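# Four arms sort items into sticker-colored containers

## Task

Put every item inside the container whose color matches the color of the sticker on that item.

## Robot and tools

Setup: four identical i2rt Big YAM arms, named arm1, arm2, arm3 and arm4, share one workspace. Each has six revolute joints, a two-finger gripper and a camera on the wrist. Four fixed room cameras also watch: cam_room_a1, cam_room_a2, cam_room_b1, cam_room_b2. Wrist cameras are arm1_cam_wrist to arm4_cam_wrist.

Frame: one scene frame for everything, origin on the floor, +z up, metres. Arm feet (base_link) as calibrated: arm1 at (-0.644, +1.377, +0.914), quat_wxyz (+0.682, +0.007, +0.004, +0.731); arm2 at (-0.655, -0.555, +0.928), (+0.747, +0.002, +0.000, -0.665); arm3 at (+0.651, -1.332, +0.868), (+0.663, -0.004, -0.006, -0.748); arm4 at (+0.648, +0.477, +0.879), (+0.687, +0.001, +0.003, +0.727). Each foot faces its own +x. Reach is roughly 1.0 m from the joint1 axis. The reported hand point lies between the finger pads, about 1 cm short of the tips; fingers point along the hand's +z and close along its y. hand_target is where the hand would be at the joint targets currently held. Printed positions can be off, especially far out, and hands often settle a centimetre or more from the commanded pose.

move: the main tool. Arguments are arm1..arm4 (each optional, an object for that arm alone) and cameras. An arm omitted gets nothing new but may keep pushing toward its earlier target. Inside an arm's object:
- joints: absolute targets by name. joint1_rad -2.879..2.879 (rotation about the foot, positive counter-clockwise seen from above, 0 = along the foot's facing); joint2_rad 0..3.141 (shoulder; 0 = upper arm pointing back, larger lifts and swings forward); joint3_rad 0..3.019 (elbow; 0 folded, larger opens); joint4_rad -1.692..1.57 (hand pitch, positive tips fingers up); joint5_rad -1.57..1.57 (sideways hand swing, positive to the arm's right); joint6_rad -2.094..2.094 (hand roll, positive clockwise viewed from behind); gripper_m 0..0.093 (fingertip gap in metres). Done tolerances: ±0.045, 0.14, 0.09, 0.055, 0.03, 0.035 rad, ±0.003 m.
- target: one absolute hand pose per arm, seven numbers [x, y, z, qw, qx, qy, qz], metres and unit quaternion, scene frame, same layout as the printed hand line. The hand travels a straight line from its current hand_target toward it. When target is given, joints may contain gripper_m only.
- speed: top path speed in m/s, 0.002..0.5, default 0.25; only allowed with target. Rotation limited to double that value in rad/s.
- min_time_s: 0.1..8 s, a lower bound on each joint motion's duration for that arm; used with joints.
All parts start together; hand paths of one call finish together, paced by the slowest. Paths last 0.5 to 10 s, an action at most 15 s. Paths ignore obstacles and other arms, lag, drift and can overshoot speed when the arm is near straight. The controller limits each step to 100 mm and 20 degrees from the measured hand, solving position before orientation. Joint-space moves can swing wide since joints move at different rates.
cameras: list of names, ["all"], or []; default is all for an empty move, otherwise none. An unknown key or camera name makes the call invalid; out-of-range values get it refused, and a refusal (or a stop during a call) cancels the remaining move, wait and finished_scene calls in that reply.

Results: per-arm state (joint_positions, Joint velocities in rad/s and m/s, joint torques in N m in joint order, hand, hand_target), joint_status and hand_status, a "move" line such as "arm1 done; arm2 time_out", a "pictures" line ordering the images, and on_its_own for uncommanded behavior ("held at" is a target, not a reading). Arms not named are marked "as last shown" with "not commanded". An empty move shows everything, including the scene number. Images may lag the state slightly. Statuses: off_target (stopped away, may still push); time_out (joints keep nearby targets and keep pushing; resend current positions to relax); not_followed, "joint command not followed" or "pose unreachable" (a self/inter-arm collision check blocked it; gripper still acts). Torques 3 and 4 wrap at ±28 N m.

Gripper: when gripping a rigid part hard, gripper_m reads up to 0.005 m below its width (some read up to 0.002 wider); closed on nothing it reads 0.000-0.003. Commanding about 0.005 m under the first-contact reading gives full force (about 50-64 N per pad); go gentler on soft, small or round items. Release by commanding clearly wider than the reading.

wait: seconds 0..10, optional cameras; nothing new commanded. zoom_image: camera plus region [x0, y0, x1, y1] in pixels, top-left origin, at most 504 each way, only for cameras in the latest images. read_manual: returns URDF licence text only. finished_scene: scene number; irreversible, the packing must hold with no robot help. After ending the first scene, make no other call in that reply.

Avoid: dropping items or releasing them while moving, letting anything fall far or leave the work area or hit the floor, hard hits on fixed or heavy objects, arms pressing or colliding (including one gripper closing on another arm's fingers; the safety check may not catch fingers, housings or cameras), and prolonged pushing, stretched holds or unreachable poses, which heat motors; at 100 °C the arm goes limp for 30-60 s and keys show limit_stop_at_motor_heat (resend targets). A MOTOR HOT line warns at 85 °C. Objects may occasionally be nudged by outside pushes. Robots keep acting while you think, so be quick and smooth.

Each tool is called by a JSON object that holds its "method" and its "body".

## Session

{"method": "move", "body": {}}

{"method": "zoom_image", "body": {"camera": "cam_room_b1", "region": [240, 300, 360, 395]}}

{"method": "zoom_image", "body": {"camera": "cam_room_b2", "region": [300, 280, 420, 375]}}

{"method": "zoom_image", "body": {"camera": "cam_room_a1", "region": [100, 290, 300, 410]}}

{"method": "zoom_image", "body": {"camera": "cam_room_a2", "region": [260, 290, 460, 410]}}

Scene clock: 0.00 s.
Joint torques (N m): no reading
Motor temperatures (°C): arm1=[21 23 27 23 21 21 21] | arm2=[23 24 26 22 22 20 23] | arm3=[24 23 24 23 24 23 23] | arm4=[22 22 24 22 24 21 24]
Heat: arm1: hottest joint3_rad 27 °C; arm2: hottest joint3_rad 26 °C; arm3: hottest joint1_rad 24 °C; arm4: hottest joint3_rad 24 °C.
Joint velocities: within noise
arm1.joint_positions: joint1_rad=-0.168 joint2_rad=+0.560 joint3_rad=+1.361 joint4_rad=-1.410 joint5_rad=+0.240 joint6_rad=+0.692 gripper_m=+0.09396
arm1.joint_status: not commanded
arm1.hand: x=-0.5739 y=+1.5732 z=+1.4376 quat_wxyz=(-0.303, +0.280, -0.837, -0.359) (m; scene frame)
arm1.hand_target: x=-0.5739 y=+1.5706 z=+1.4504 quat_wxyz=(-0.308, +0.276, -0.832, -0.370) (m; scene frame)
arm1.hand_status: not commanded
arm2.joint_positions: joint1_rad=+0.198 joint2_rad=+0.636 joint3_rad=+1.409 joint4_rad=-1.213 joint5_rad=-0.086 joint6_rad=-0.484 gripper_m=+0.09396
arm2.joint_status: not commanded
arm2.hand: x=-0.5635 y=-0.7948 z=+1.4992 quat_wxyz=(-0.373, -0.297, -0.790, +0.384) (m; scene frame)
arm2.hand_target: x=-0.5645 y=-0.7917 z=+1.5099 quat_wxyz=(-0.379, -0.294, -0.785, +0.392) (m; scene frame)
arm2.hand_status: not commanded
arm3.joint_positions: joint1_rad=+0.130 joint2_rad=+0.649 joint3_rad=+1.447 joint4_rad=-1.615 joint5_rad=+0.075 joint6_rad=+0.392 gripper_m=+0.09396
arm3.joint_status: not commanded
arm3.hand: x=+0.6387 y=-1.5222 z=+1.3768 quat_wxyz=(-0.293, -0.776, -0.507, +0.235) (m; scene frame)
arm3.hand_target: x=+0.6387 y=-1.5210 z=+1.3861 quat_wxyz=(-0.302, -0.772, -0.504, +0.241) (m; scene frame)
arm3.hand_status: not commanded
arm4.joint_positions: joint1_rad=+0.147 joint2_rad=+0.586 joint3_rad=+1.324 joint4_rad=-1.592 joint5_rad=+0.245 joint6_rad=+0.670 gripper_m=+0.09396
arm4.joint_status: not commanded
arm4.hand: x=+0.6543 y=+0.6697 z=+1.3488 quat_wxyz=(-0.224, +0.451, -0.815, -0.287) (m; scene frame)
arm4.hand_target: x=+0.6546 y=+0.6685 z=+1.3591 quat_wxyz=(-0.227, +0.447, -0.812, -0.299) (m; scene frame)
arm4.hand_status: not commanded
pictures: arm1_cam_wrist, arm2_cam_wrist, arm3_cam_wrist, arm4_cam_wrist, cam_room_a1, cam_room_a2, cam_room_b1, cam_room_b2
Images, in order (width x height): arm1_cam_wrist 672x504, arm2_cam_wrist 672x504, arm3_cam_wrist 672x504, arm4_cam_wrist 672x504, cam_room_a1 672x504, cam_room_a2 672x504, cam_room_b1 672x504, cam_room_b2 672x504.

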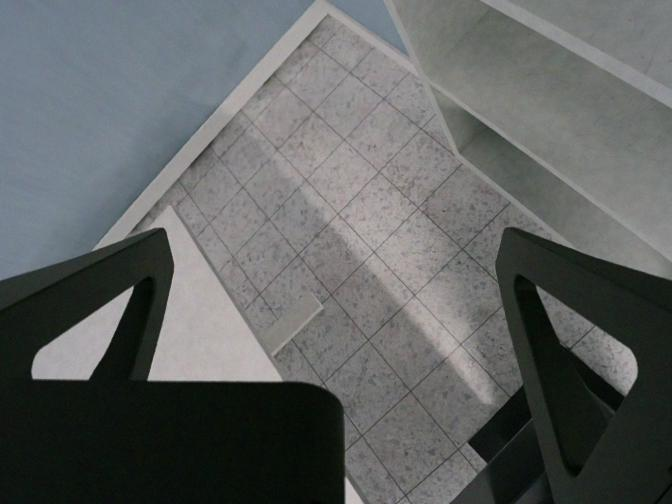

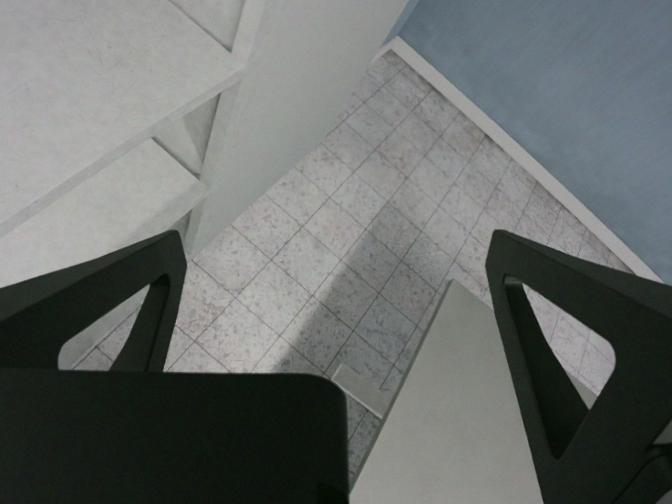

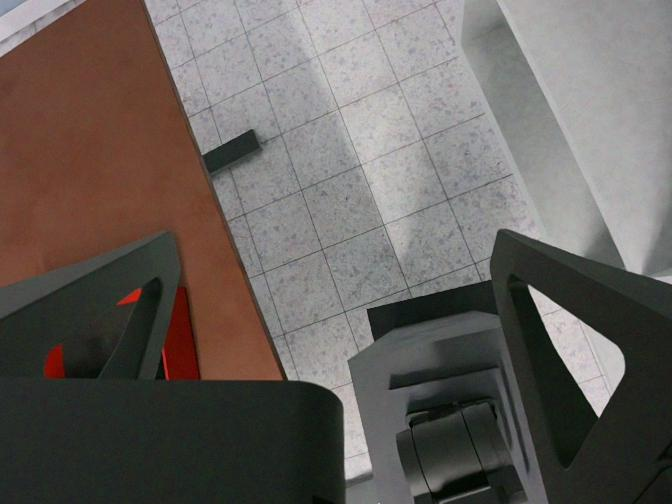

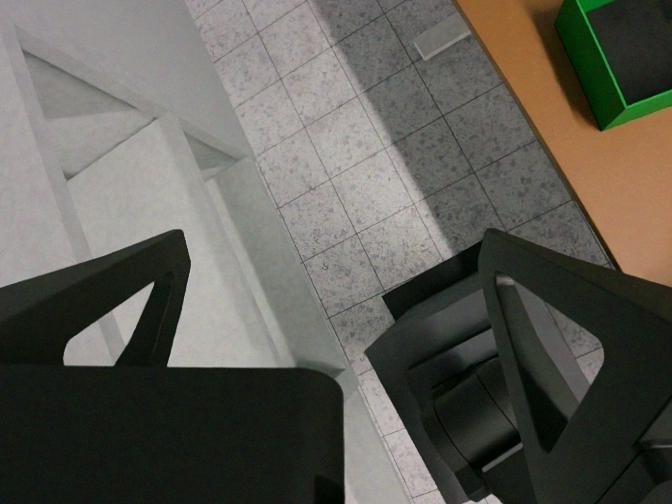

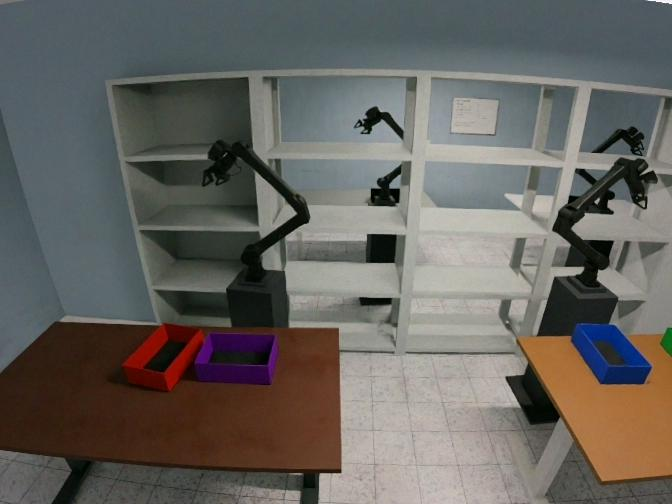

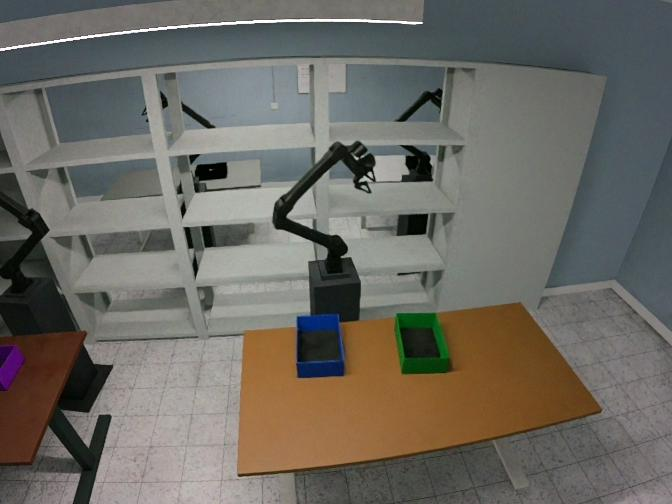

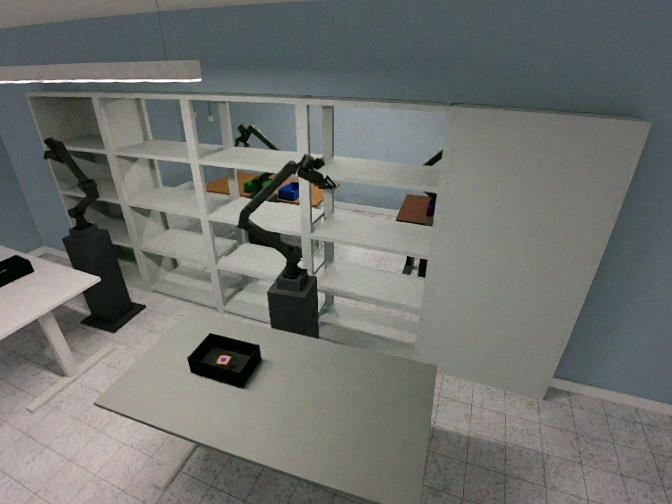

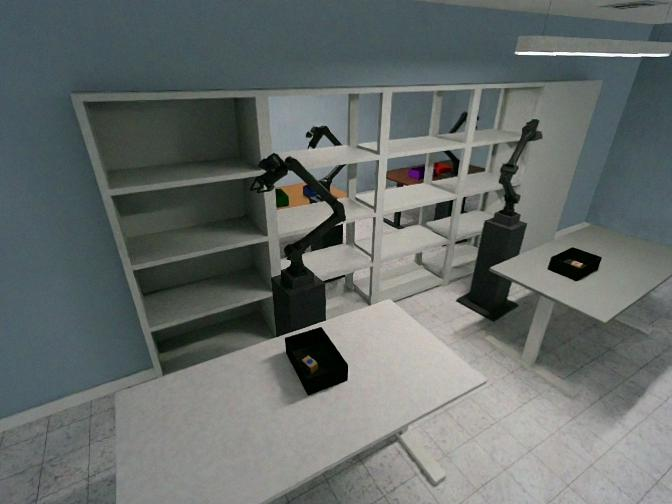

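Scaled by 4.200.

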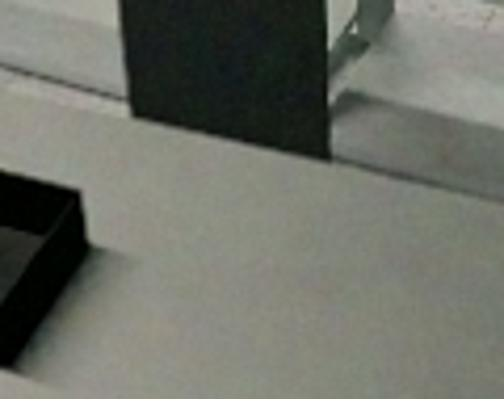

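Scaled by 4.200.

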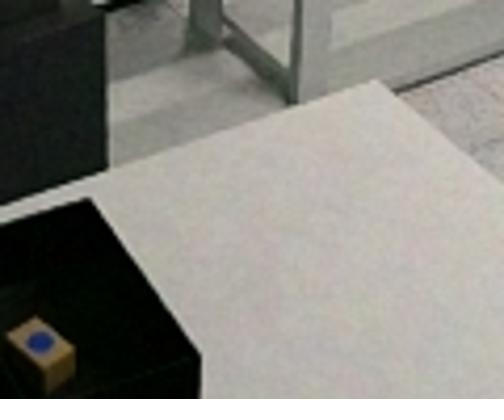

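Scaled by 2.520.

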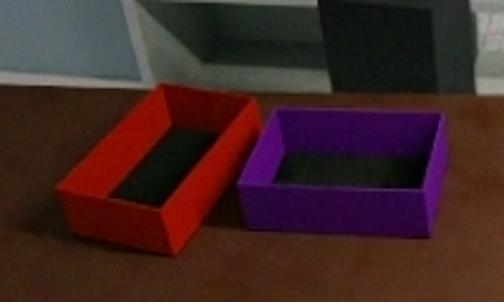

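Scaled by 2.520.

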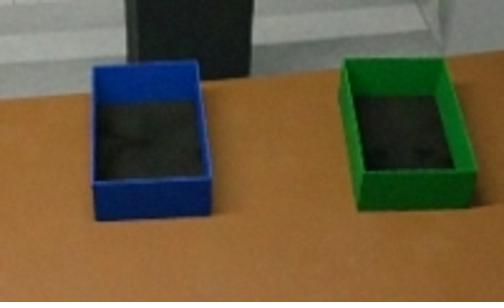

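{"method": "zoom_image", "body": {"camera": "cam_room_b1", "region": [180, 320, 280, 395]}}

{"method": "zoom_image", "body": {"camera": "cam_room_b2", "region": [270, 320, 370, 395]}}

Scaled by 5.040.

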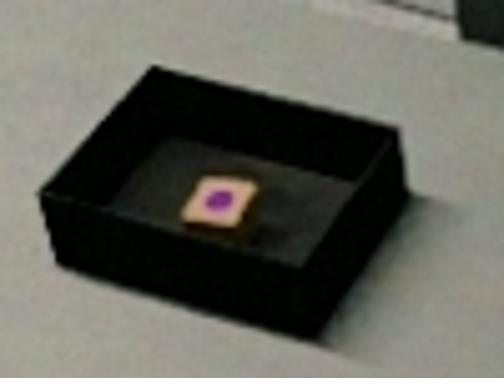

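Scaled by 5.040.

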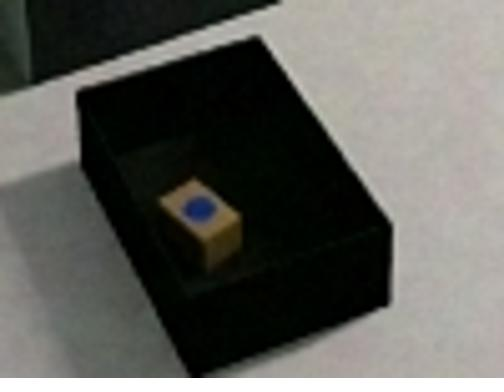

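{"method": "move", "body": {"arm1": {"joints":{"joint1_rad":1.55,"joint2_rad":1.4,"joint3_rad":1.5,"joint4_rad":-1.4,"joint5_rad":0,"joint6_rad":0},"min_time_s":2.5}, "arm2": {"joints":{"joint1_rad":-1.65,"joint2_rad":1.4,"joint3_rad":1.5,"joint4_rad":-1.4,"joint5_rad":0,"joint6_rad":0},"min_time_s":2.5}, "arm3": {"joints":{"joint1_rad":1.55,"joint2_rad":0.9,"joint3_rad":1.1,"joint4_rad":-1.2,"joint5_rad":0,"joint6_rad":0},"min_time_s":2.5}, "arm4": {"joints":{"joint1_rad":-1.65,"joint2_rad":0.9,"joint3_rad":1.1,"joint4_rad":-1.2,"joint5_rad":0,"joint6_rad":0},"min_time_s":2.5}, "cameras": ["arm1_cam_wrist","arm2_cam_wrist","arm3_cam_wrist","arm4_cam_wrist"]}}

Scene clock: 21.80 s.
Joint torques (N m): arm1=[-2.49 -9.29 16.47 1.1 0.06 -0.07] | arm2=[1.38 -12.69 16.01 0.65 0.02 0.21] | arm3=[1.67 -4.48 8.98 1.73 -0.01 -0.12] | arm4=[0.97 -4.01 9.16 1.57 -0.05 -0.09]
Motor temperatures (°C): arm1=[21 23 30 23 21 21 21] | arm2=[23 24 30 22 22 20 23] | arm3=[24 23 26 23 24 23 23] | arm4=[22 22 28 22 24 21 24]
Heat: arm1: hottest joint3_rad 30 °C; arm2: hottest joint3_rad 30 °C; arm3: hottest joint3_rad 26 °C; arm4: hottest joint3_rad 28 °C.
move: arm1 done; arm2 done; arm3 done; arm4 done
Joint velocities: within noise
arm1.joint_positions: joint1_rad=+1.558 joint2_rad=+1.403 joint3_rad=+1.437 joint4_rad=-1.410 joint5_rad=+0.000 joint6_rad=+0.009 gripper_m=+0.09398
arm1.joint_status: all done
arm1.hand: x=-1.0939 y=+1.3515 z=+1.2059 quat_wxyz=(+0.002, +0.994, +0.023, -0.105) (m; scene frame)
arm1.hand_target: x=-1.1090 y=+1.3542 z=+1.2358 quat_wxyz=(+0.002, +0.989, +0.024, -0.143) (m; scene frame)
arm1.hand_status: not commanded
arm2.joint_positions: joint1_rad=-1.659 joint2_rad=+1.392 joint3_rad=+1.440 joint4_rad=-1.387 joint5_rad=-0.001 joint6_rad=-0.015 gripper_m=+0.09397
arm2.joint_status: all done
arm2.hand: x=-1.1151 y=-0.5690 z=+1.2194 quat_wxyz=(+0.000, -0.993, -0.022, +0.115) (m; scene frame)
arm2.hand_target: x=-1.1262 y=-0.5736 z=+1.2416 quat_wxyz=(-0.001, -0.991, -0.019, +0.134) (m; scene frame)
arm2.hand_status: not commanded
arm3.joint_positions: joint1_rad=+1.543 joint2_rad=+0.897 joint3_rad=+1.104 joint4_rad=-1.215 joint5_rad=+0.001 joint6_rad=+0.008 gripper_m=+0.09397
arm3.joint_status: all done
arm3.hand: x=+0.9914 y=-1.3788 z=+1.2064 quat_wxyz=(-0.278, -0.073, -0.957, +0.027) (m; scene frame)
arm3.hand_target: x=+0.9951 y=-1.3765 z=+1.2052 quat_wxyz=(-0.282, -0.066, -0.957, +0.026) (m; scene frame)
arm3.hand_status: not commanded
arm4.joint_positions: joint1_rad=-1.651 joint2_rad=+0.892 joint3_rad=+1.097 joint4_rad=-1.217 joint5_rad=+0.004 joint6_rad=+0.015 gripper_m=+0.09396
arm4.joint_status: all done
arm4.hand: x=+0.9919 y=+0.4691 z=+1.2131 quat_wxyz=(-0.274, -0.019, -0.962, +0.005) (m; scene frame)
arm4.hand_target: x=+0.9974 y=+0.4701 z=+1.2142 quat_wxyz=(-0.279, -0.011, -0.960, +0.005) (m; scene frame)
arm4.hand_status: not commanded
pictures: arm1_cam_wrist, arm2_cam_wrist, arm3_cam_wrist, arm4_cam_wrist
Images, in order (width x height): arm1_cam_wrist 672x504, arm2_cam_wrist 672x504, arm3_cam_wrist 672x504, arm4_cam_wrist 672x504.

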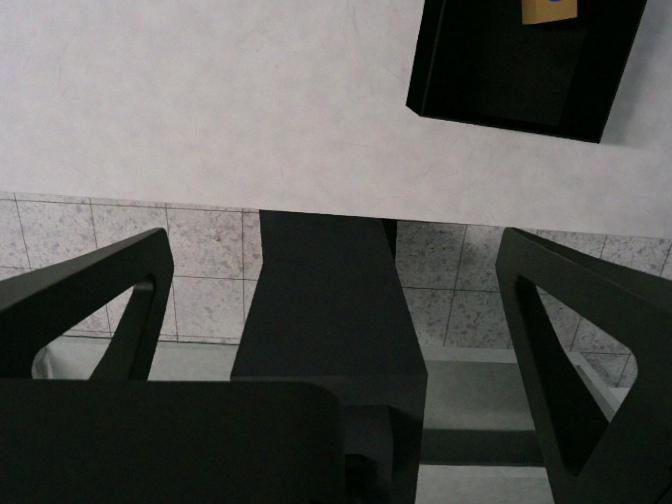

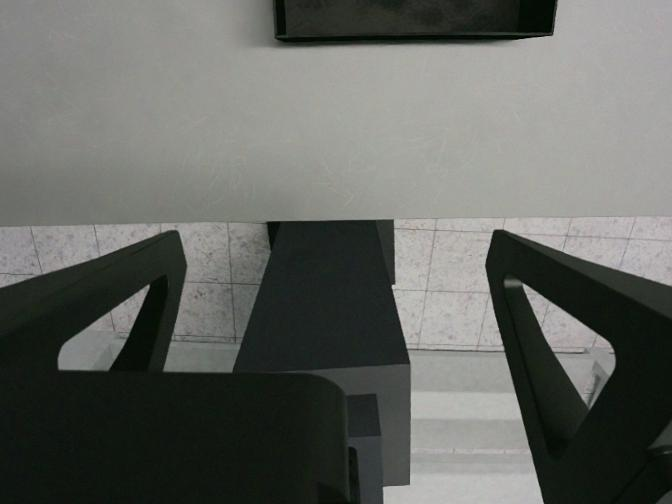

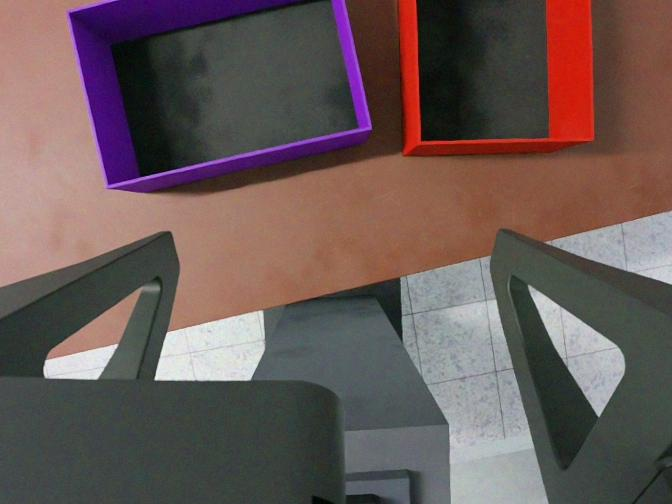

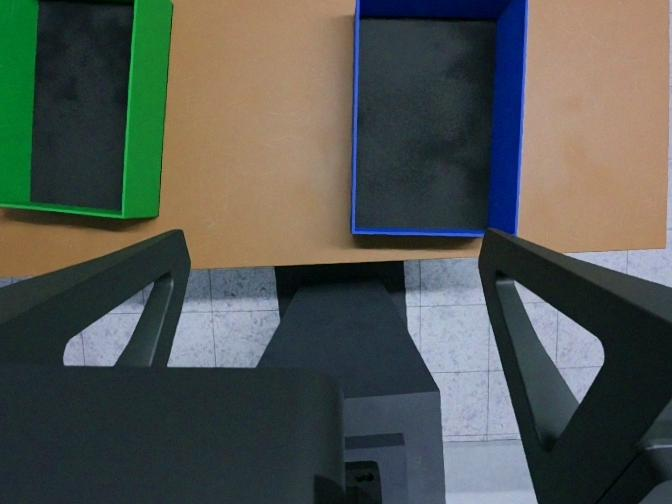

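{"method": "move", "body": {"arm1": {"target":[-1.11,1.547,0.915,-0.0392,0.9455,-0.1245,-0.2981],"speed":0.3}, "arm2": {"target":[-1.164,-0.51,0.93,0.0131,-0.9528,0.0416,0.3004],"speed":0.3}, "cameras": ["arm1_cam_wrist","arm2_cam_wrist"]}}

Scene clock: 55.43 s.
Joint torques (N m): arm1=[-1.61 -10.29 7.94 1.99 -0.09 -0.04] | arm2=[0.15 -13.98 7.58 2.7 -0.18 0.22] | arm3=[1.79 -4.42 9.02 1.76 -0.01 -0.13] | arm4=[1.03 -4.07 9.11 1.51 -0.07 -0.07]
Motor temperatures (°C): arm1=[21 24 33 23 21 21 21] | arm2=[23 25 34 22 22 20 23] | arm3=[24 23 27 23 24 23 23] | arm4=[22 22 29 22 24 21 24]
Heat: arm1: hottest joint3_rad 33 °C; arm2: hottest joint3_rad 34 °C; arm3: hottest joint3_rad 27 °C; arm4: hottest joint3_rad 29 °C.
move: arm1 off_target; arm2 done
Joint velocities: within noise
arm1.joint_positions: joint1_rad=+1.134 joint2_rad=+1.670 joint3_rad=+0.744 joint4_rad=-0.084 joint5_rad=-0.056 joint6_rad=-0.081 gripper_m=+0.09398
arm1.joint_status: not commanded
arm1.hand: x=-1.1029 y=+1.5441 z=+0.9071 quat_wxyz=(-0.035, +0.950, -0.130, -0.283) (m; scene frame)
arm1.hand_target: x=-1.1099 y=+1.5471 z=+0.9151 quat_wxyz=(-0.039, +0.946, -0.125, -0.298) (m; scene frame)
arm1.hand_status: off_target (0.011 m and 1.9 deg from the pose sent, 0.351 m and 28.9 deg at the start)
arm2.joint_positions: joint1_rad=-1.770 joint2_rad=+1.661 joint3_rad=+0.788 joint4_rad=-0.096 joint5_rad=+0.000 joint6_rad=-0.015 gripper_m=+0.09397
arm2.joint_status: not commanded
arm2.hand: x=-1.1631 y=-0.5128 z=+0.9321 quat_wxyz=(+0.016, -0.955, +0.032, +0.296) (m; scene frame)
arm2.hand_target: x=-1.1638 y=-0.5100 z=+0.9299 quat_wxyz=(+0.013, -0.953, +0.041, +0.300) (m; scene frame)
arm2.hand_status: done (0.004 m and 1.3 deg from the pose sent, 0.299 m and 23.0 deg at the start)
arm3, arm4: as last shown
arm4.joint_positions: joint1_rad=-1.651 joint2_rad=+0.892 joint3_rad=+1.097 joint4_rad=-1.217 joint5_rad=+0.004 joint6_rad=+0.014 gripper_m=+0.09396
pictures: arm1_cam_wrist, arm2_cam_wrist
Images, in order (width x height): arm1_cam_wrist 672x504, arm2_cam_wrist 672x504.

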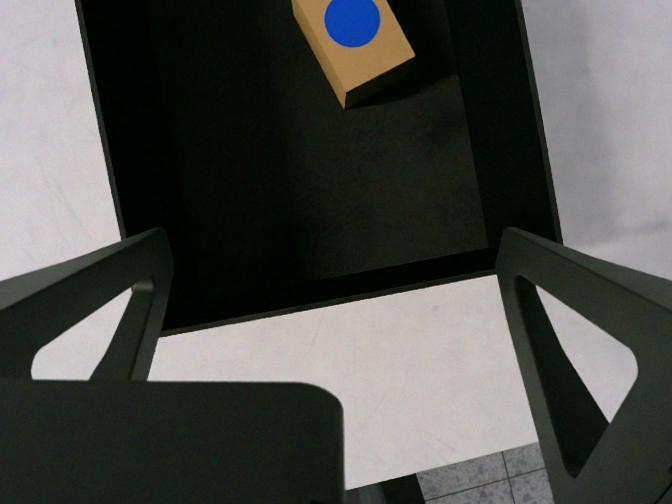

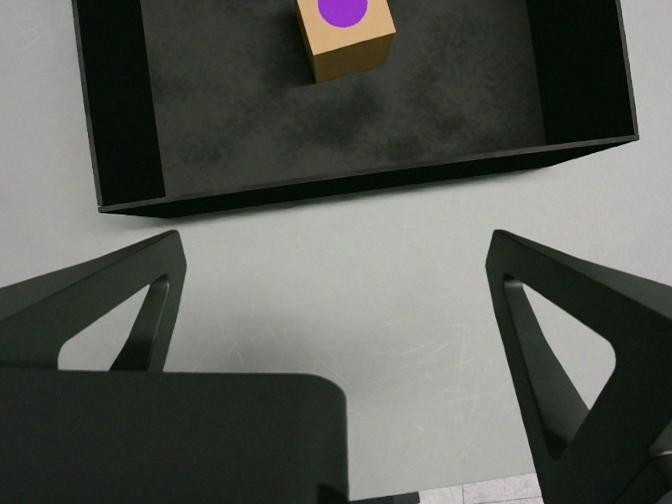

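{"method": "move", "body": {"arm1": {"target":[-1.172,1.602,0.835,0.0379,0.9461,0.1204,-0.2983],"speed":0.25}, "arm2": {"target":[-1.266,-0.488,0.815,-0.0262,-0.9501,-0.0832,0.2996],"speed":0.25}, "cameras": ["arm1_cam_wrist","arm2_cam_wrist"]}}

Scene clock: 82.63 s.
Joint torques (N m): arm1=[-2.43 -13.63 10.11 0.65 -0.34 -0.09] | arm2=[0.21 -17.85 9.72 2.37 -0.35 -0.07] | arm3=[1.79 -4.25 8.99 1.73 0 -0.13] | arm4=[1.03 -4.01 9.2 1.4 -0.04 -0.08]
Motor temperatures (°C): arm1=[21 24 33 23 21 21 21] | arm2=[23 25 32 22 22 20 23] | arm3=[24 23 27 23 24 23 23] | arm4=[22 22 30 22 24 21 24]
Heat: arm1: hottest joint3_rad 33 °C; arm2: hottest joint3_rad 32 °C; arm3: hottest joint3_rad 27 °C; arm4: hottest joint3_rad 30 °C.
move: arm1 off_target; arm2 off_target
Joint velocities: within noise
arm1.joint_positions: joint1_rad=+0.985 joint2_rad=+2.027 joint3_rad=+1.020 joint4_rad=-0.139 joint5_rad=-0.406 joint6_rad=-0.671 gripper_m=+0.09398
arm1.joint_status: not commanded
arm1.hand: x=-1.1572 y=+1.5900 z=+0.8270 quat_wxyz=(+0.046, +0.949, +0.117, -0.288) (m; scene frame)
arm1.hand_target: x=-1.1714 y=+1.6019 z=+0.8354 quat_wxyz=(+0.038, +0.946, +0.120, -0.298) (m; scene frame)
arm1.hand_status: off_target (0.021 m and 1.5 deg from the pose sent, 0.116 m and 30.0 deg at the start)
arm2.joint_positions: joint1_rad=-1.843 joint2_rad=+2.101 joint3_rad=+1.063 joint4_rad=+0.021 joint5_rad=-0.190 joint6_rad=-0.263 gripper_m=+0.09397
arm2.joint_status: not commanded
arm2.hand: x=-1.2474 y=-0.4951 z=+0.8126 quat_wxyz=(-0.031, -0.955, -0.078, +0.284) (m; scene frame)
arm2.hand_target: x=-1.2651 y=-0.4880 z=+0.8155 quat_wxyz=(-0.026, -0.950, -0.083, +0.300) (m; scene frame)
arm2.hand_status: off_target (0.020 m and 2.1 deg from the pose sent, 0.158 m and 14.1 deg at the start)
arm3, arm4: as last shown
pictures: arm1_cam_wrist, arm2_cam_wrist
Images, in order (width x height): arm1_cam_wrist 672x504, arm2_cam_wrist 672x504.

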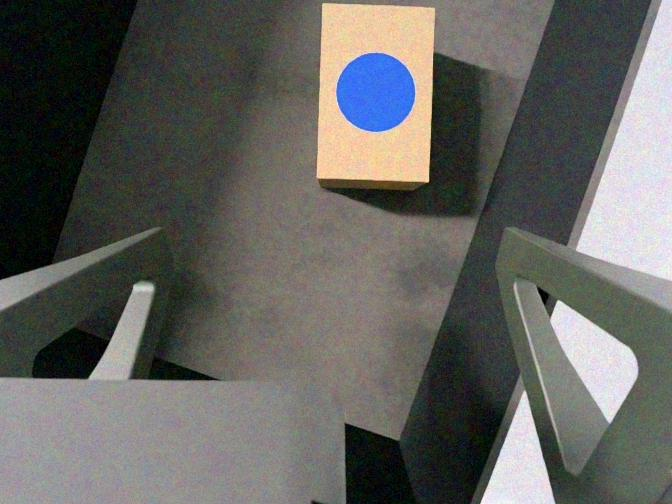

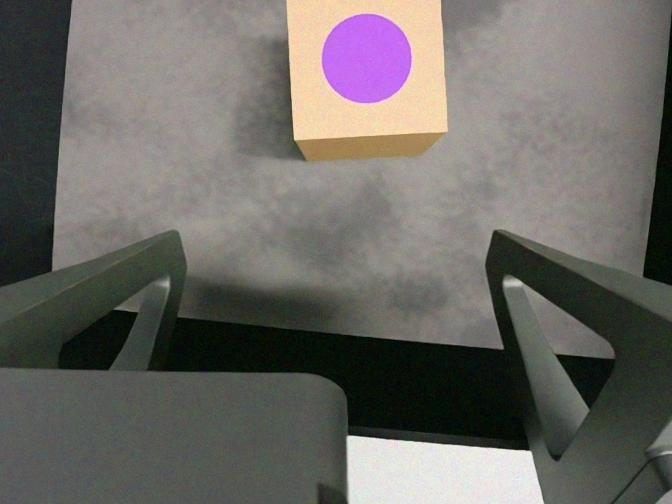

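{"method": "move", "body": {"arm1": {"target":[-1.206,1.608,0.797,0.0379,0.9461,0.1204,-0.2983],"speed":0.15}, "arm2": {"target":[-1.304,-0.484,0.796,-0.0262,-0.9501,-0.0832,0.2996],"speed":0.15}, "cameras": ["arm1_cam_wrist","arm2_cam_wrist"]}}

Scene clock: 94.17 s.
Joint torques (N m): arm1=[-1.73 -13.51 9.57 1.58 -0.01 0.17] | arm2=[0.38 -18.73 10.02 1.26 -0.27 -0.04] | arm3=[1.79 -4.42 9.03 1.69 -0.01 -0.13] | arm4=[0.67 -4.07 9.31 1.44 -0.06 -0.09]
Motor temperatures (°C): arm1=[21 25 33 23 22 21 21] | arm2=[23 25 31 22 22 20 23] | arm3=[24 23 28 23 24 23 23] | arm4=[22 22 31 22 24 21 24]
Heat: arm1: hottest joint3_rad 33 °C; arm2: hottest joint3_rad 31 °C; arm3: hottest joint3_rad 28 °C; arm4: hottest joint3_rad 31 °C.
move: arm1 off_target; arm2 off_target
Joint velocities: within noise
arm1.joint_positions: joint1_rad=+1.002 joint2_rad=+2.144 joint3_rad=+1.136 joint4_rad=-0.132 joint5_rad=-0.404 joint6_rad=-0.671 gripper_m=+0.09398
arm1.joint_status: not commanded
arm1.hand: x=-1.1922 y=+1.5988 z=+0.7992 quat_wxyz=(+0.046, +0.948, +0.125, -0.290) (m; scene frame)
arm1.hand_target: x=-1.2054 y=+1.6079 z=+0.7975 quat_wxyz=(+0.038, +0.946, +0.120, -0.298) (m; scene frame)
arm1.hand_status: off_target (0.017 m and 1.4 deg from the pose sent, 0.060 m and 1.5 deg at the start)
arm2.joint_positions: joint1_rad=-1.843 joint2_rad=+2.191 joint3_rad=+1.198 joint4_rad=+0.015 joint5_rad=-0.190 joint6_rad=-0.263 gripper_m=+0.09397
arm2.joint_status: not commanded
arm2.hand: x=-1.2948 y=-0.4876 z=+0.8033 quat_wxyz=(-0.027, -0.950, -0.080, +0.302) (m; scene frame)
arm2.hand_target: x=-1.3035 y=-0.4840 z=+0.7963 quat_wxyz=(-0.026, -0.950, -0.083, +0.300) (m; scene frame)
arm2.hand_status: off_target (0.012 m and 0.5 deg from the pose sent, 0.060 m and 2.1 deg at the start)
arm3, arm4: as last shown
pictures: arm1_cam_wrist, arm2_cam_wrist
Images, in order (width x height): arm1_cam_wrist 672x504, arm2_cam_wrist 672x504.

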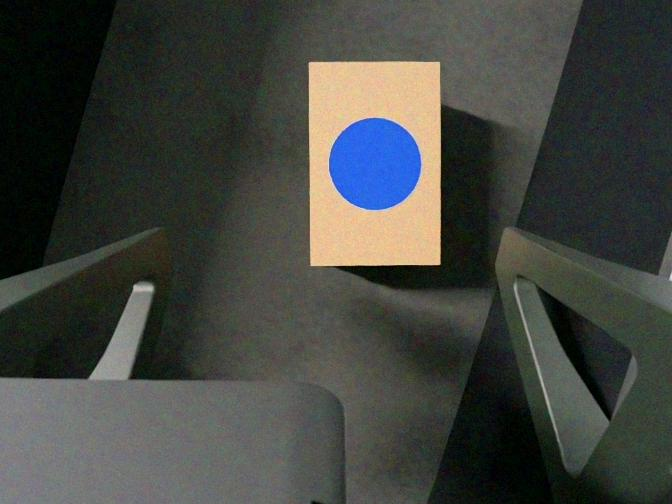

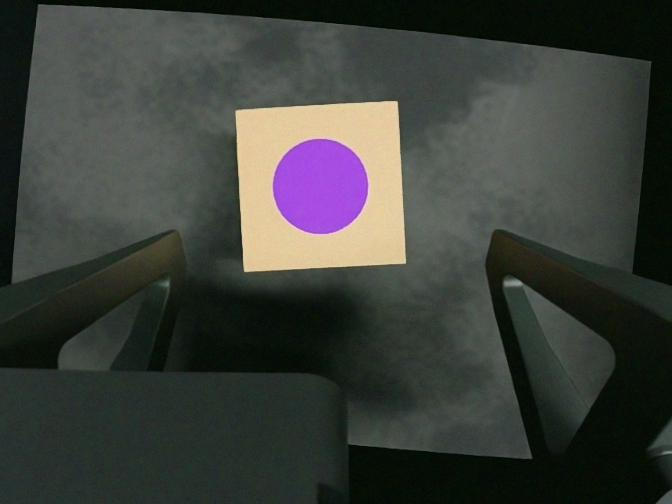

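{"method": "move", "body": {"arm1": {"target":[-1.237,1.615,0.746,0.0379,0.9461,0.1204,-0.2983],"speed":0.12}, "arm2": {"target":[-1.326,-0.494,0.742,-0.0262,-0.9501,-0.0832,0.2996],"speed":0.12}, "cameras": ["arm1_cam_wrist","arm2_cam_wrist"]}}

Scene clock: 101.30 s.
Joint torques (N m): arm1=[-0.79 -15.97 9.54 1.44 -0.22 0.11] | arm2=[1.44 -20.31 9.55 2.56 -0.08 0.14] | arm3=[1.67 -4.54 9.01 1.72 -0.01 -0.13] | arm4=[1.14 -3.72 9.1 1.36 -0.05 -0.08]
Motor temperatures (°C): arm1=[21 25 33 23 21 21 21] | arm2=[23 26 31 22 22 20 23] | arm3=[24 23 28 23 24 23 23] | arm4=[22 22 31 22 24 21 24]
Heat: arm1: hottest joint3_rad 33 °C; arm2: hottest joint3_rad 31 °C; arm3: hottest joint3_rad 28 °C; arm4: hottest joint3_rad 31 °C.
move: arm1 off_target; arm2 off_target
Joint velocities: within noise
arm1.joint_positions: joint1_rad=+1.007 joint2_rad=+2.322 joint3_rad=+1.256 joint4_rad=-0.095 joint5_rad=-0.394 joint6_rad=-0.652 gripper_m=+0.09398
arm1.joint_status: not commanded
arm1.hand: x=-1.2135 y=+1.6084 z=+0.7350 quat_wxyz=(+0.051, +0.952, +0.116, -0.279) (m; scene frame)
arm1.hand_target: x=-1.2361 y=+1.6145 z=+0.7468 quat_wxyz=(+0.038, +0.946, +0.120, -0.298) (m; scene frame)
arm1.hand_status: off_target (0.027 m and 2.8 deg from the pose sent, 0.071 m and 1.4 deg at the start)
arm2.joint_positions: joint1_rad=-1.831 joint2_rad=+2.343 joint3_rad=+1.298 joint4_rad=+0.031 joint5_rad=-0.182 joint6_rad=-0.263 gripper_m=+0.09397
arm2.joint_status: not commanded
arm2.hand: x=-1.3080 y=-0.4917 z=+0.7425 quat_wxyz=(-0.029, -0.955, -0.083, +0.284) (m; scene frame)
arm2.hand_target: x=-1.3252 y=-0.4942 z=+0.7426 quat_wxyz=(-0.026, -0.950, -0.083, +0.300) (m; scene frame)
arm2.hand_status: off_target (0.018 m and 1.9 deg from the pose sent, 0.069 m and 0.5 deg at the start)
arm3, arm4: as last shown
pictures: arm1_cam_wrist, arm2_cam_wrist
Images, in order (width x height): arm1_cam_wrist 672x504, arm2_cam_wrist 672x504.

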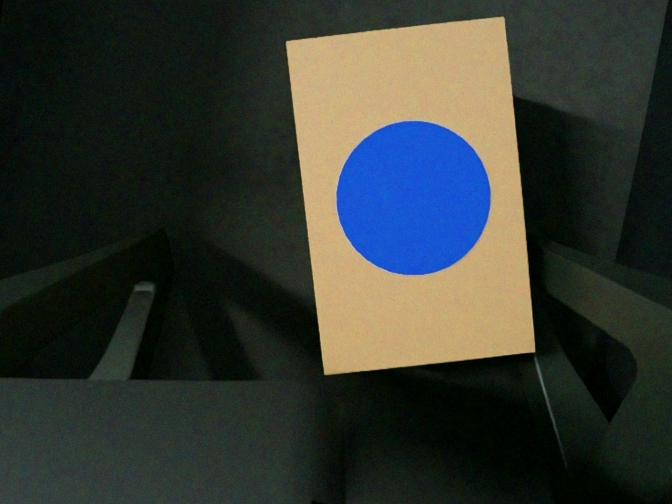

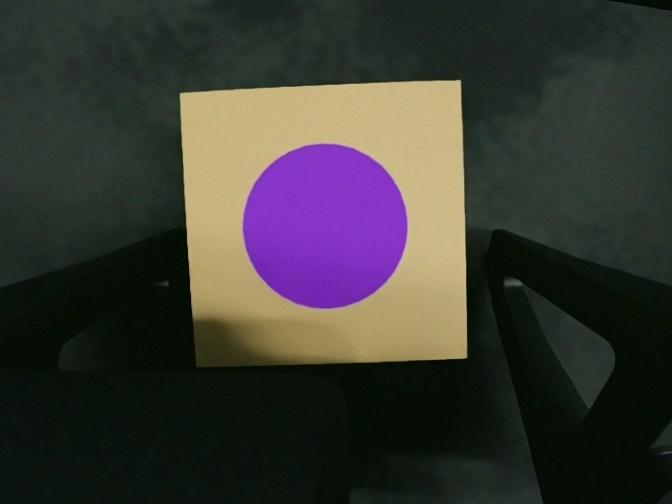

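{"method": "move", "body": {"arm1": {"target":[-1.237,1.615,0.80,0.0379,0.9461,0.1204,-0.2983],"speed":0.15}, "arm2": {"joints":{"gripper_m":0.043}}, "cameras": ["arm2_cam_wrist"]}}

{"method": "move", "body": {"arm1": {"target":[-1.241,1.632,0.80,0.0522,0.9392,0.1656,-0.2961],"speed":0.15}, "cameras": ["arm1_cam_wrist"]}}

Scene clock: 122.87 s.
Joint torques (N m): arm1=[-1.32 -17.38 8.57 0.8 -0.18 0.11] | arm2=[1.49 -20.31 9.48 2.55 -0.09 0.15] | arm3=[1.67 -4.48 9.02 1.77 0.01 -0.13] | arm4=[1.32 -4.13 9.11 1.33 -0.05 -0.04]
Motor temperatures (°C): arm1=[21 26 33 23 21 21 21] | arm2=[23 26 32 22 22 20 23] | arm3=[24 23 28 23 24 23 23] | arm4=[22 22 31 22 24 21 24]
Heat: arm1: hottest joint3_rad 33 °C; arm2: hottest joint3_rad 32 °C; arm3: hottest joint3_rad 28 °C; arm4: hottest joint3_rad 31 °C.
move: arm1 off_target; arm2 off_target
Joint velocities: within noise
arm1.joint_positions: joint1_rad=+1.013 joint2_rad=+2.220 joint3_rad=+1.256 joint4_rad=-0.162 joint5_rad=-0.394 joint6_rad=-0.649 gripper_m=+0.09398
arm1.joint_status: not commanded
arm1.hand: x=-1.2275 y=+1.6122 z=+0.7890 quat_wxyz=(+0.042, +0.948, +0.120, -0.292) (m; scene frame)
arm1.hand_target: x=-1.2367 y=+1.6150 z=+0.8001 quat_wxyz=(+0.038, +0.946, +0.120, -0.298) (m; scene frame)
arm1.hand_status: off_target (0.015 m and 0.9 deg from the pose sent, 0.069 m and 2.8 deg at the start)
arm2.joint_positions: joint1_rad=-1.831 joint2_rad=+2.343 joint3_rad=+1.298 joint4_rad=+0.032 joint5_rad=-0.181 joint6_rad=-0.263 gripper_m=+0.05326
arm2.joint_status: gripper_m off_target (ended at +0.05328, target +0.04300)
arm2.hand: x=-1.3087 y=-0.4916 z=+0.7429 quat_wxyz=(-0.028, -0.955, -0.083, +0.285) (m; scene frame)
arm2.hand_target: x=-1.3251 y=-0.4941 z=+0.7425 quat_wxyz=(-0.026, -0.950, -0.083, +0.299) (m; scene frame)
arm2.hand_status: not commanded
arm3, arm4: as last shown
pictures: arm2_cam_wrist
Images, in order (width x height): arm2_cam_wrist 672x504.

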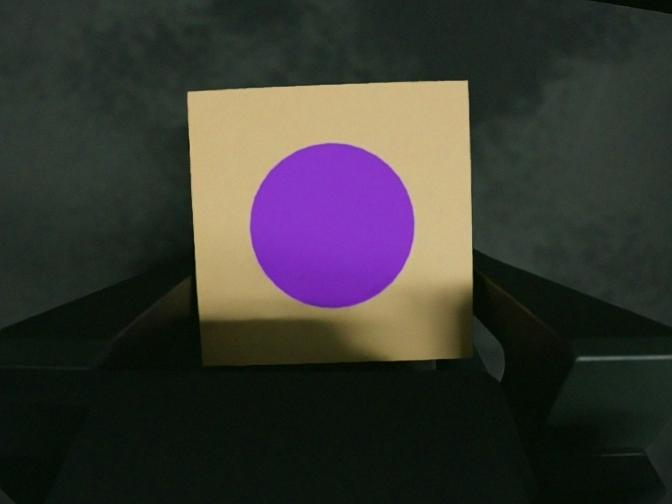

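Scene clock: 124.03 s.
Joint torques (N m): arm1=[-2.02 -15.33 10.91 0.75 -0.25 -0.06] | arm2=[1.26 -20.31 9.44 2.58 -0.08 0.15] | arm3=[1.73 -4.6 8.99 1.73 0 -0.12] | arm4=[0.85 -4.01 8.99 1.57 -0.05 -0.08]
Motor temperatures (°C): arm1=[21 26 33 23 22 21 21] | arm2=[23 26 32 22 22 20 23] | arm3=[24 23 28 23 24 23 23] | arm4=[22 22 31 22 24 21 24]
Heat: arm1: hottest joint3_rad 33 °C; arm2: hottest joint3_rad 32 °C; arm3: hottest joint3_rad 28 °C; arm4: hottest joint3_rad 31 °C.
move: arm1 off_target
Joint velocities: within noise
arm1.joint_positions: joint1_rad=+0.993 joint2_rad=+2.222 joint3_rad=+1.310 joint4_rad=-0.261 joint5_rad=-0.449 joint6_rad=-0.764 gripper_m=+0.09398
arm1.joint_status: not commanded
arm1.hand: x=-1.2312 y=+1.6186 z=+0.7998 quat_wxyz=(+0.058, +0.940, +0.166, -0.292) (m; scene frame)
arm1.hand_target: x=-1.2404 y=+1.6318 z=+0.8003 quat_wxyz=(+0.052, +0.939, +0.165, -0.296) (m; scene frame)
arm1.hand_status: off_target (0.017 m and 0.8 deg from the pose sent, 0.026 m and 5.5 deg at the start)
arm2, arm3, arm4: as last shown
pictures: arm1_cam_wrist
Images, in order (width x height): arm1_cam_wrist 672x504.

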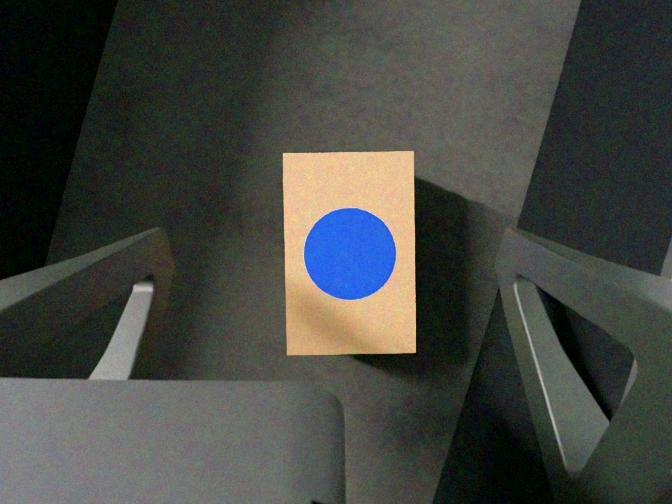

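{"method": "move", "body": {"arm1": {"target":[-1.2425,1.6365,0.741,0.0522,0.9392,0.1656,-0.2961],"speed":0.12}, "arm2": {"target":[-1.315,-0.492,0.95,-0.0262,-0.9501,-0.0832,0.2996],"speed":0.25}, "cameras": ["arm1_cam_wrist","arm2_cam_wrist"]}}

Scene clock: 130.00 s.
Joint torques (N m): arm1=[-1.85 -16.56 10 1.5 -0.22 0.04] | arm2=[0.73 -20.66 9.74 1.39 -0.26 0.09] | arm3=[1.61 -4.31 9.03 1.72 0 -0.12] | arm4=[0.91 -4.25 9.18 1.5 -0.02 -0.08]
Motor temperatures (°C): arm1=[21 26 33 23 22 21 21] | arm2=[23 26 32 22 22 20 23] | arm3=[24 23 28 23 24 23 23] | arm4=[22 22 31 22 24 21 24]
Heat: arm1: hottest joint3_rad 33 °C; arm2: hottest joint3_rad 32 °C; arm3: hottest joint3_rad 28 °C; arm4: hottest joint3_rad 31 °C.
move: arm1 off_target; arm2 done
Joint velocities: within noise
arm1.joint_positions: joint1_rad=+0.983 joint2_rad=+2.356 joint3_rad=+1.351 joint4_rad=-0.202 joint5_rad=-0.452 joint6_rad=-0.781 gripper_m=+0.09398
arm1.joint_status: not commanded
arm1.hand: x=-1.2262 y=+1.6216 z=+0.7361 quat_wxyz=(+0.066, +0.943, +0.167, -0.281) (m; scene frame)
arm1.hand_target: x=-1.2417 y=+1.6363 z=+0.7418 quat_wxyz=(+0.052, +0.939, +0.166, -0.296) (m; scene frame)
arm1.hand_status: off_target (0.023 m and 2.4 deg from the pose sent, 0.062 m and 0.8 deg at the start)
arm2.joint_positions: joint1_rad=-1.831 joint2_rad=+1.942 joint3_rad=+1.285 joint4_rad=-0.318 joint5_rad=-0.181 joint6_rad=-0.263 gripper_m=+0.05326
arm2.joint_status: not commanded
arm2.hand: x=-1.3154 y=-0.4913 z=+0.9498 quat_wxyz=(-0.024, -0.949, -0.084, +0.303) (m; scene frame)
arm2.hand_target: x=-1.3149 y=-0.4920 z=+0.9499 quat_wxyz=(-0.026, -0.950, -0.083, +0.299) (m; scene frame)
arm2.hand_status: done (0.001 m and 0.5 deg from the pose sent, 0.207 m and 1.8 deg at the start)
arm3, arm4: as last shown
pictures: arm1_cam_wrist, arm2_cam_wrist
Images, in order (width x height): arm1_cam_wrist 672x504, arm2_cam_wrist 672x504.

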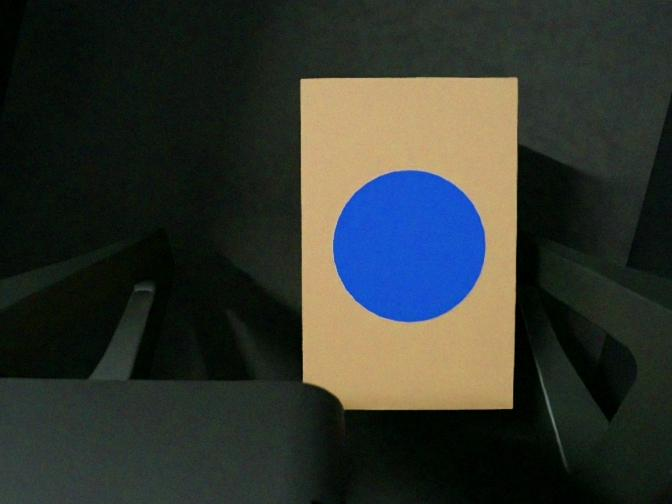

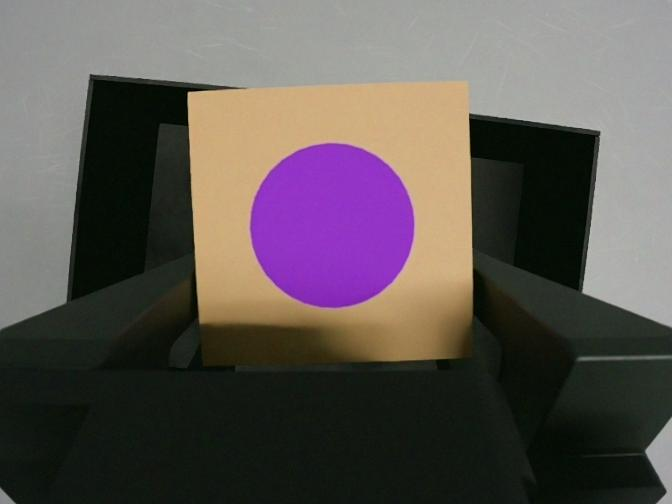

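{"method": "move", "body": {"arm1": {"joints":{"gripper_m":0.032}}, "arm2": {"joints":{"joint1_rad":2.05,"joint2_rad":0.6,"joint3_rad":0.8,"joint4_rad":-0.9,"joint5_rad":0,"joint6_rad":0},"min_time_s":5}, "cameras": ["arm1_cam_wrist","arm2_cam_wrist"]}}

Scene clock: 145.43 s.
Joint torques (N m): arm1=[-1.73 -16.79 9.83 1.59 -0.3 0.11] | arm2=[0.97 -2.55 10.71 1.81 0.15 0.21] | arm3=[1.73 -4.42 9.03 1.72 0 -0.13] | arm4=[1.26 -4.01 9.24 1.47 -0.06 -0.08]
Motor temperatures (°C): arm1=[21 26 33 23 22 21 21] | arm2=[23 26 32 22 22 20 24] | arm3=[24 23 28 23 24 23 23] | arm4=[22 22 32 22 24 21 24]
Heat: arm1: hottest joint3_rad 33 °C; arm2: hottest joint3_rad 32 °C; arm3: hottest joint3_rad 28 °C; arm4: hottest joint3_rad 32 °C.
move: arm1 off_target; arm2 done
Joint velocities: within noise
arm1.joint_positions: joint1_rad=+0.983 joint2_rad=+2.356 joint3_rad=+1.351 joint4_rad=-0.201 joint5_rad=-0.451 joint6_rad=-0.781 gripper_m=+0.04406
arm1.joint_status: gripper_m off_target (ended at +0.04408, target +0.03200)
arm1.hand: x=-1.2266 y=+1.6220 z=+0.7363 quat_wxyz=(+0.066, +0.943, +0.167, -0.281) (m; scene frame)
arm1.hand_target: x=-1.2417 y=+1.6363 z=+0.7418 quat_wxyz=(+0.052, +0.939, +0.166, -0.296) (m; scene frame)
arm1.hand_status: not commanded
arm2.joint_positions: joint1_rad=+2.048 joint2_rad=+0.605 joint3_rad=+0.812 joint4_rad=-0.888 joint5_rad=-0.004 joint6_rad=-0.015 gripper_m=+0.05327
arm2.joint_status: all done
arm2.hand: x=-0.3942 y=-0.3795 z=+1.2532 quat_wxyz=(-0.413, +0.271, -0.860, -0.126) (m; scene frame)
arm2.hand_target: x=-0.3976 y=-0.3816 z=+1.2457 quat_wxyz=(-0.404, +0.266, -0.866, -0.125) (m; scene frame)
arm2.hand_status: not commanded
arm3.joint_positions: joint1_rad=+1.543 joint2_rad=+0.897 joint3_rad=+1.104 joint4_rad=-1.215 joint5_rad=+0.001 joint6_rad=+0.008 gripper_m=+0.09397
arm3.joint_status: not commanded
arm3.hand: x=+0.9914 y=-1.3788 z=+1.2064 quat_wxyz=(-0.278, -0.073, -0.957, +0.027) (m; scene frame)
arm3.hand_target: x=+0.9951 y=-1.3765 z=+1.2052 quat_wxyz=(-0.282, -0.066, -0.957, +0.026) (m; scene frame)
arm3.hand_status: not commanded
arm4.joint_positions: joint1_rad=-1.651 joint2_rad=+0.892 joint3_rad=+1.097 joint4_rad=-1.217 joint5_rad=+0.004 joint6_rad=+0.014 gripper_m=+0.09396
arm4.joint_status: not commanded
arm4.hand: x=+0.9919 y=+0.4691 z=+1.2131 quat_wxyz=(-0.274, -0.019, -0.962, +0.005) (m; scene frame)
arm4.hand_target: x=+0.9974 y=+0.4701 z=+1.2142 quat_wxyz=(-0.279, -0.011, -0.960, +0.005) (m; scene frame)
arm4.hand_status: not commanded
pictures: arm1_cam_wrist, arm2_cam_wrist
Images, in order (width x height): arm1_cam_wrist 672x504, arm2_cam_wrist 672x504.

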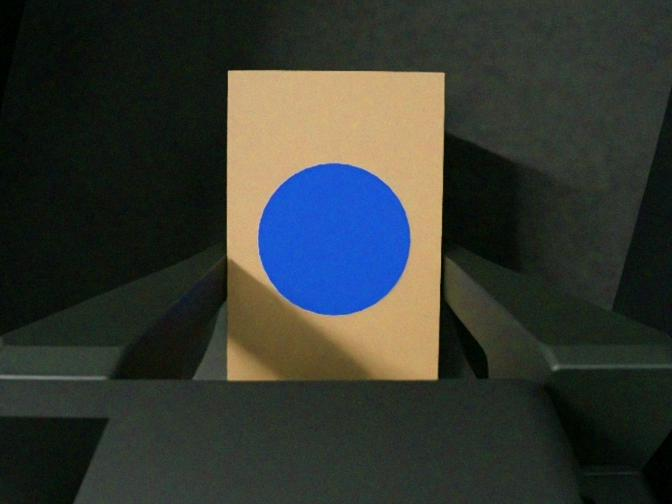

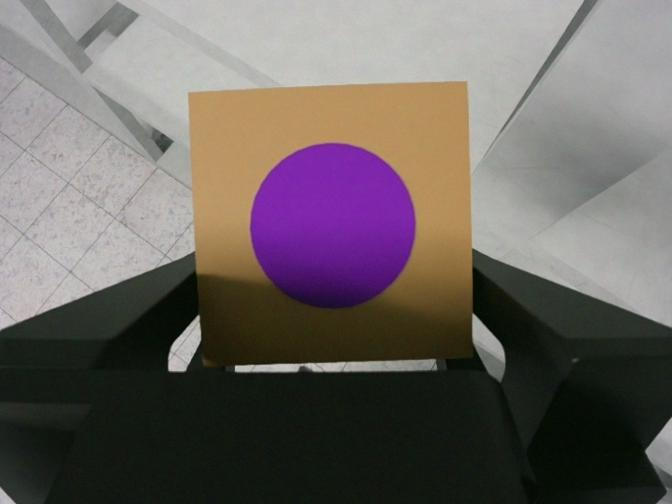

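{"method": "move", "body": {"arm1": {"target":[-1.225,1.62,0.97,0.0522,0.9392,0.1656,-0.2961],"speed":0.25}, "arm2": {"joints":{"joint1_rad":0.919},"min_time_s":2}, "cameras": ["arm1_cam_wrist","arm2_cam_wrist"]}}

Scene clock: 151.73 s.
Joint torques (N m): arm1=[-1.67 -15.79 11.18 0.62 -0.27 0.14] | arm2=[0.62 -2.49 10.71 1.83 0.03 0.21] | arm3=[1.67 -4.42 9.01 1.7 0 -0.12] | arm4=[1.14 -3.37 9.25 1.54 -0.04 -0.1]
Motor temperatures (°C): arm1=[21 26 33 23 22 21 22] | arm2=[23 26 31 22 22 20 24] | arm3=[24 23 28 23 24 23 23] | arm4=[22 22 32 22 24 21 24]
Heat: arm1: hottest joint3_rad 33 °C; arm2: hottest joint3_rad 31 °C; arm3: hottest joint3_rad 28 °C; arm4: hottest joint3_rad 32 °C.
move: arm1 off_target; arm2 done
Joint velocities: within noise
arm1.joint_positions: joint1_rad=+0.983 joint2_rad=+1.921 joint3_rad=+1.321 joint4_rad=-0.578 joint5_rad=-0.447 joint6_rad=-0.774 gripper_m=+0.04405
arm1.joint_status: not commanded
arm1.hand: x=-1.2179 y=+1.6192 z=+0.9572 quat_wxyz=(+0.056, +0.941, +0.166, -0.290) (m; scene frame)
arm1.hand_target: x=-1.2248 y=+1.6199 z=+0.9699 quat_wxyz=(+0.052, +0.939, +0.166, -0.296) (m; scene frame)
arm1.hand_status: off_target (0.015 m and 0.9 deg from the pose sent, 0.234 m and 2.4 deg at the start)
arm2.joint_positions: joint1_rad=+0.921 joint2_rad=+0.605 joint3_rad=+0.812 joint4_rad=-0.888 joint5_rad=-0.001 joint6_rad=-0.015 gripper_m=+0.05327
arm2.joint_status: all done
arm2.hand: x=-0.3840 y=-0.7170 z=+1.2522 quat_wxyz=(-0.415, -0.232, -0.872, +0.114) (m; scene frame)
arm2.hand_target: x=-0.3878 y=-0.7156 z=+1.2447 quat_wxyz=(-0.407, -0.240, -0.874, +0.110) (m; scene frame)
arm2.hand_status: not commanded
arm3, arm4: as last shown
pictures: arm1_cam_wrist, arm2_cam_wrist
Images, in order (width x height): arm1_cam_wrist 672x504, arm2_cam_wrist 672x504.

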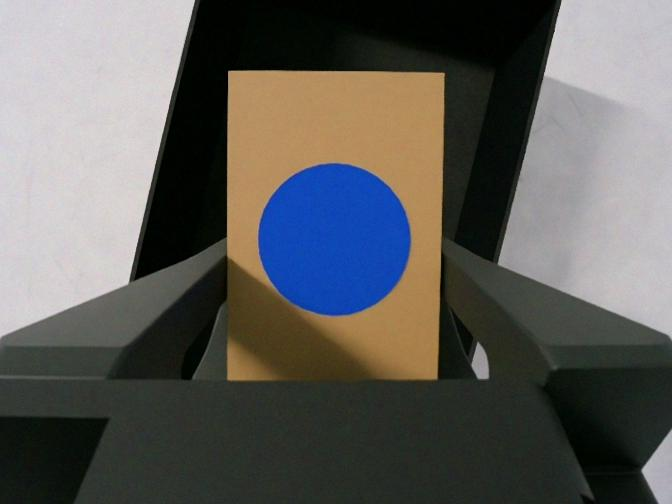

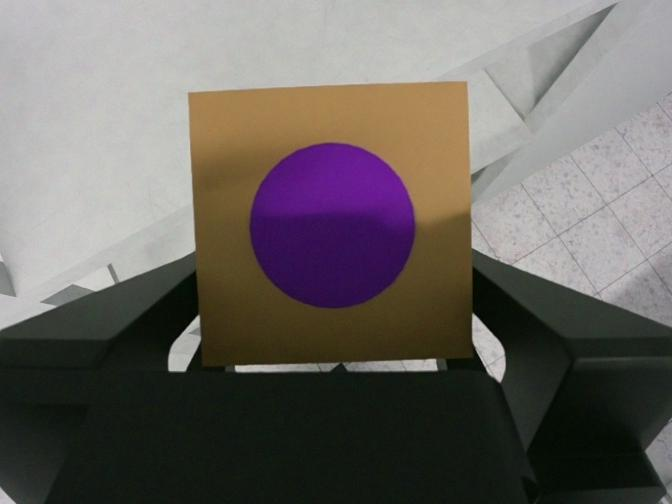

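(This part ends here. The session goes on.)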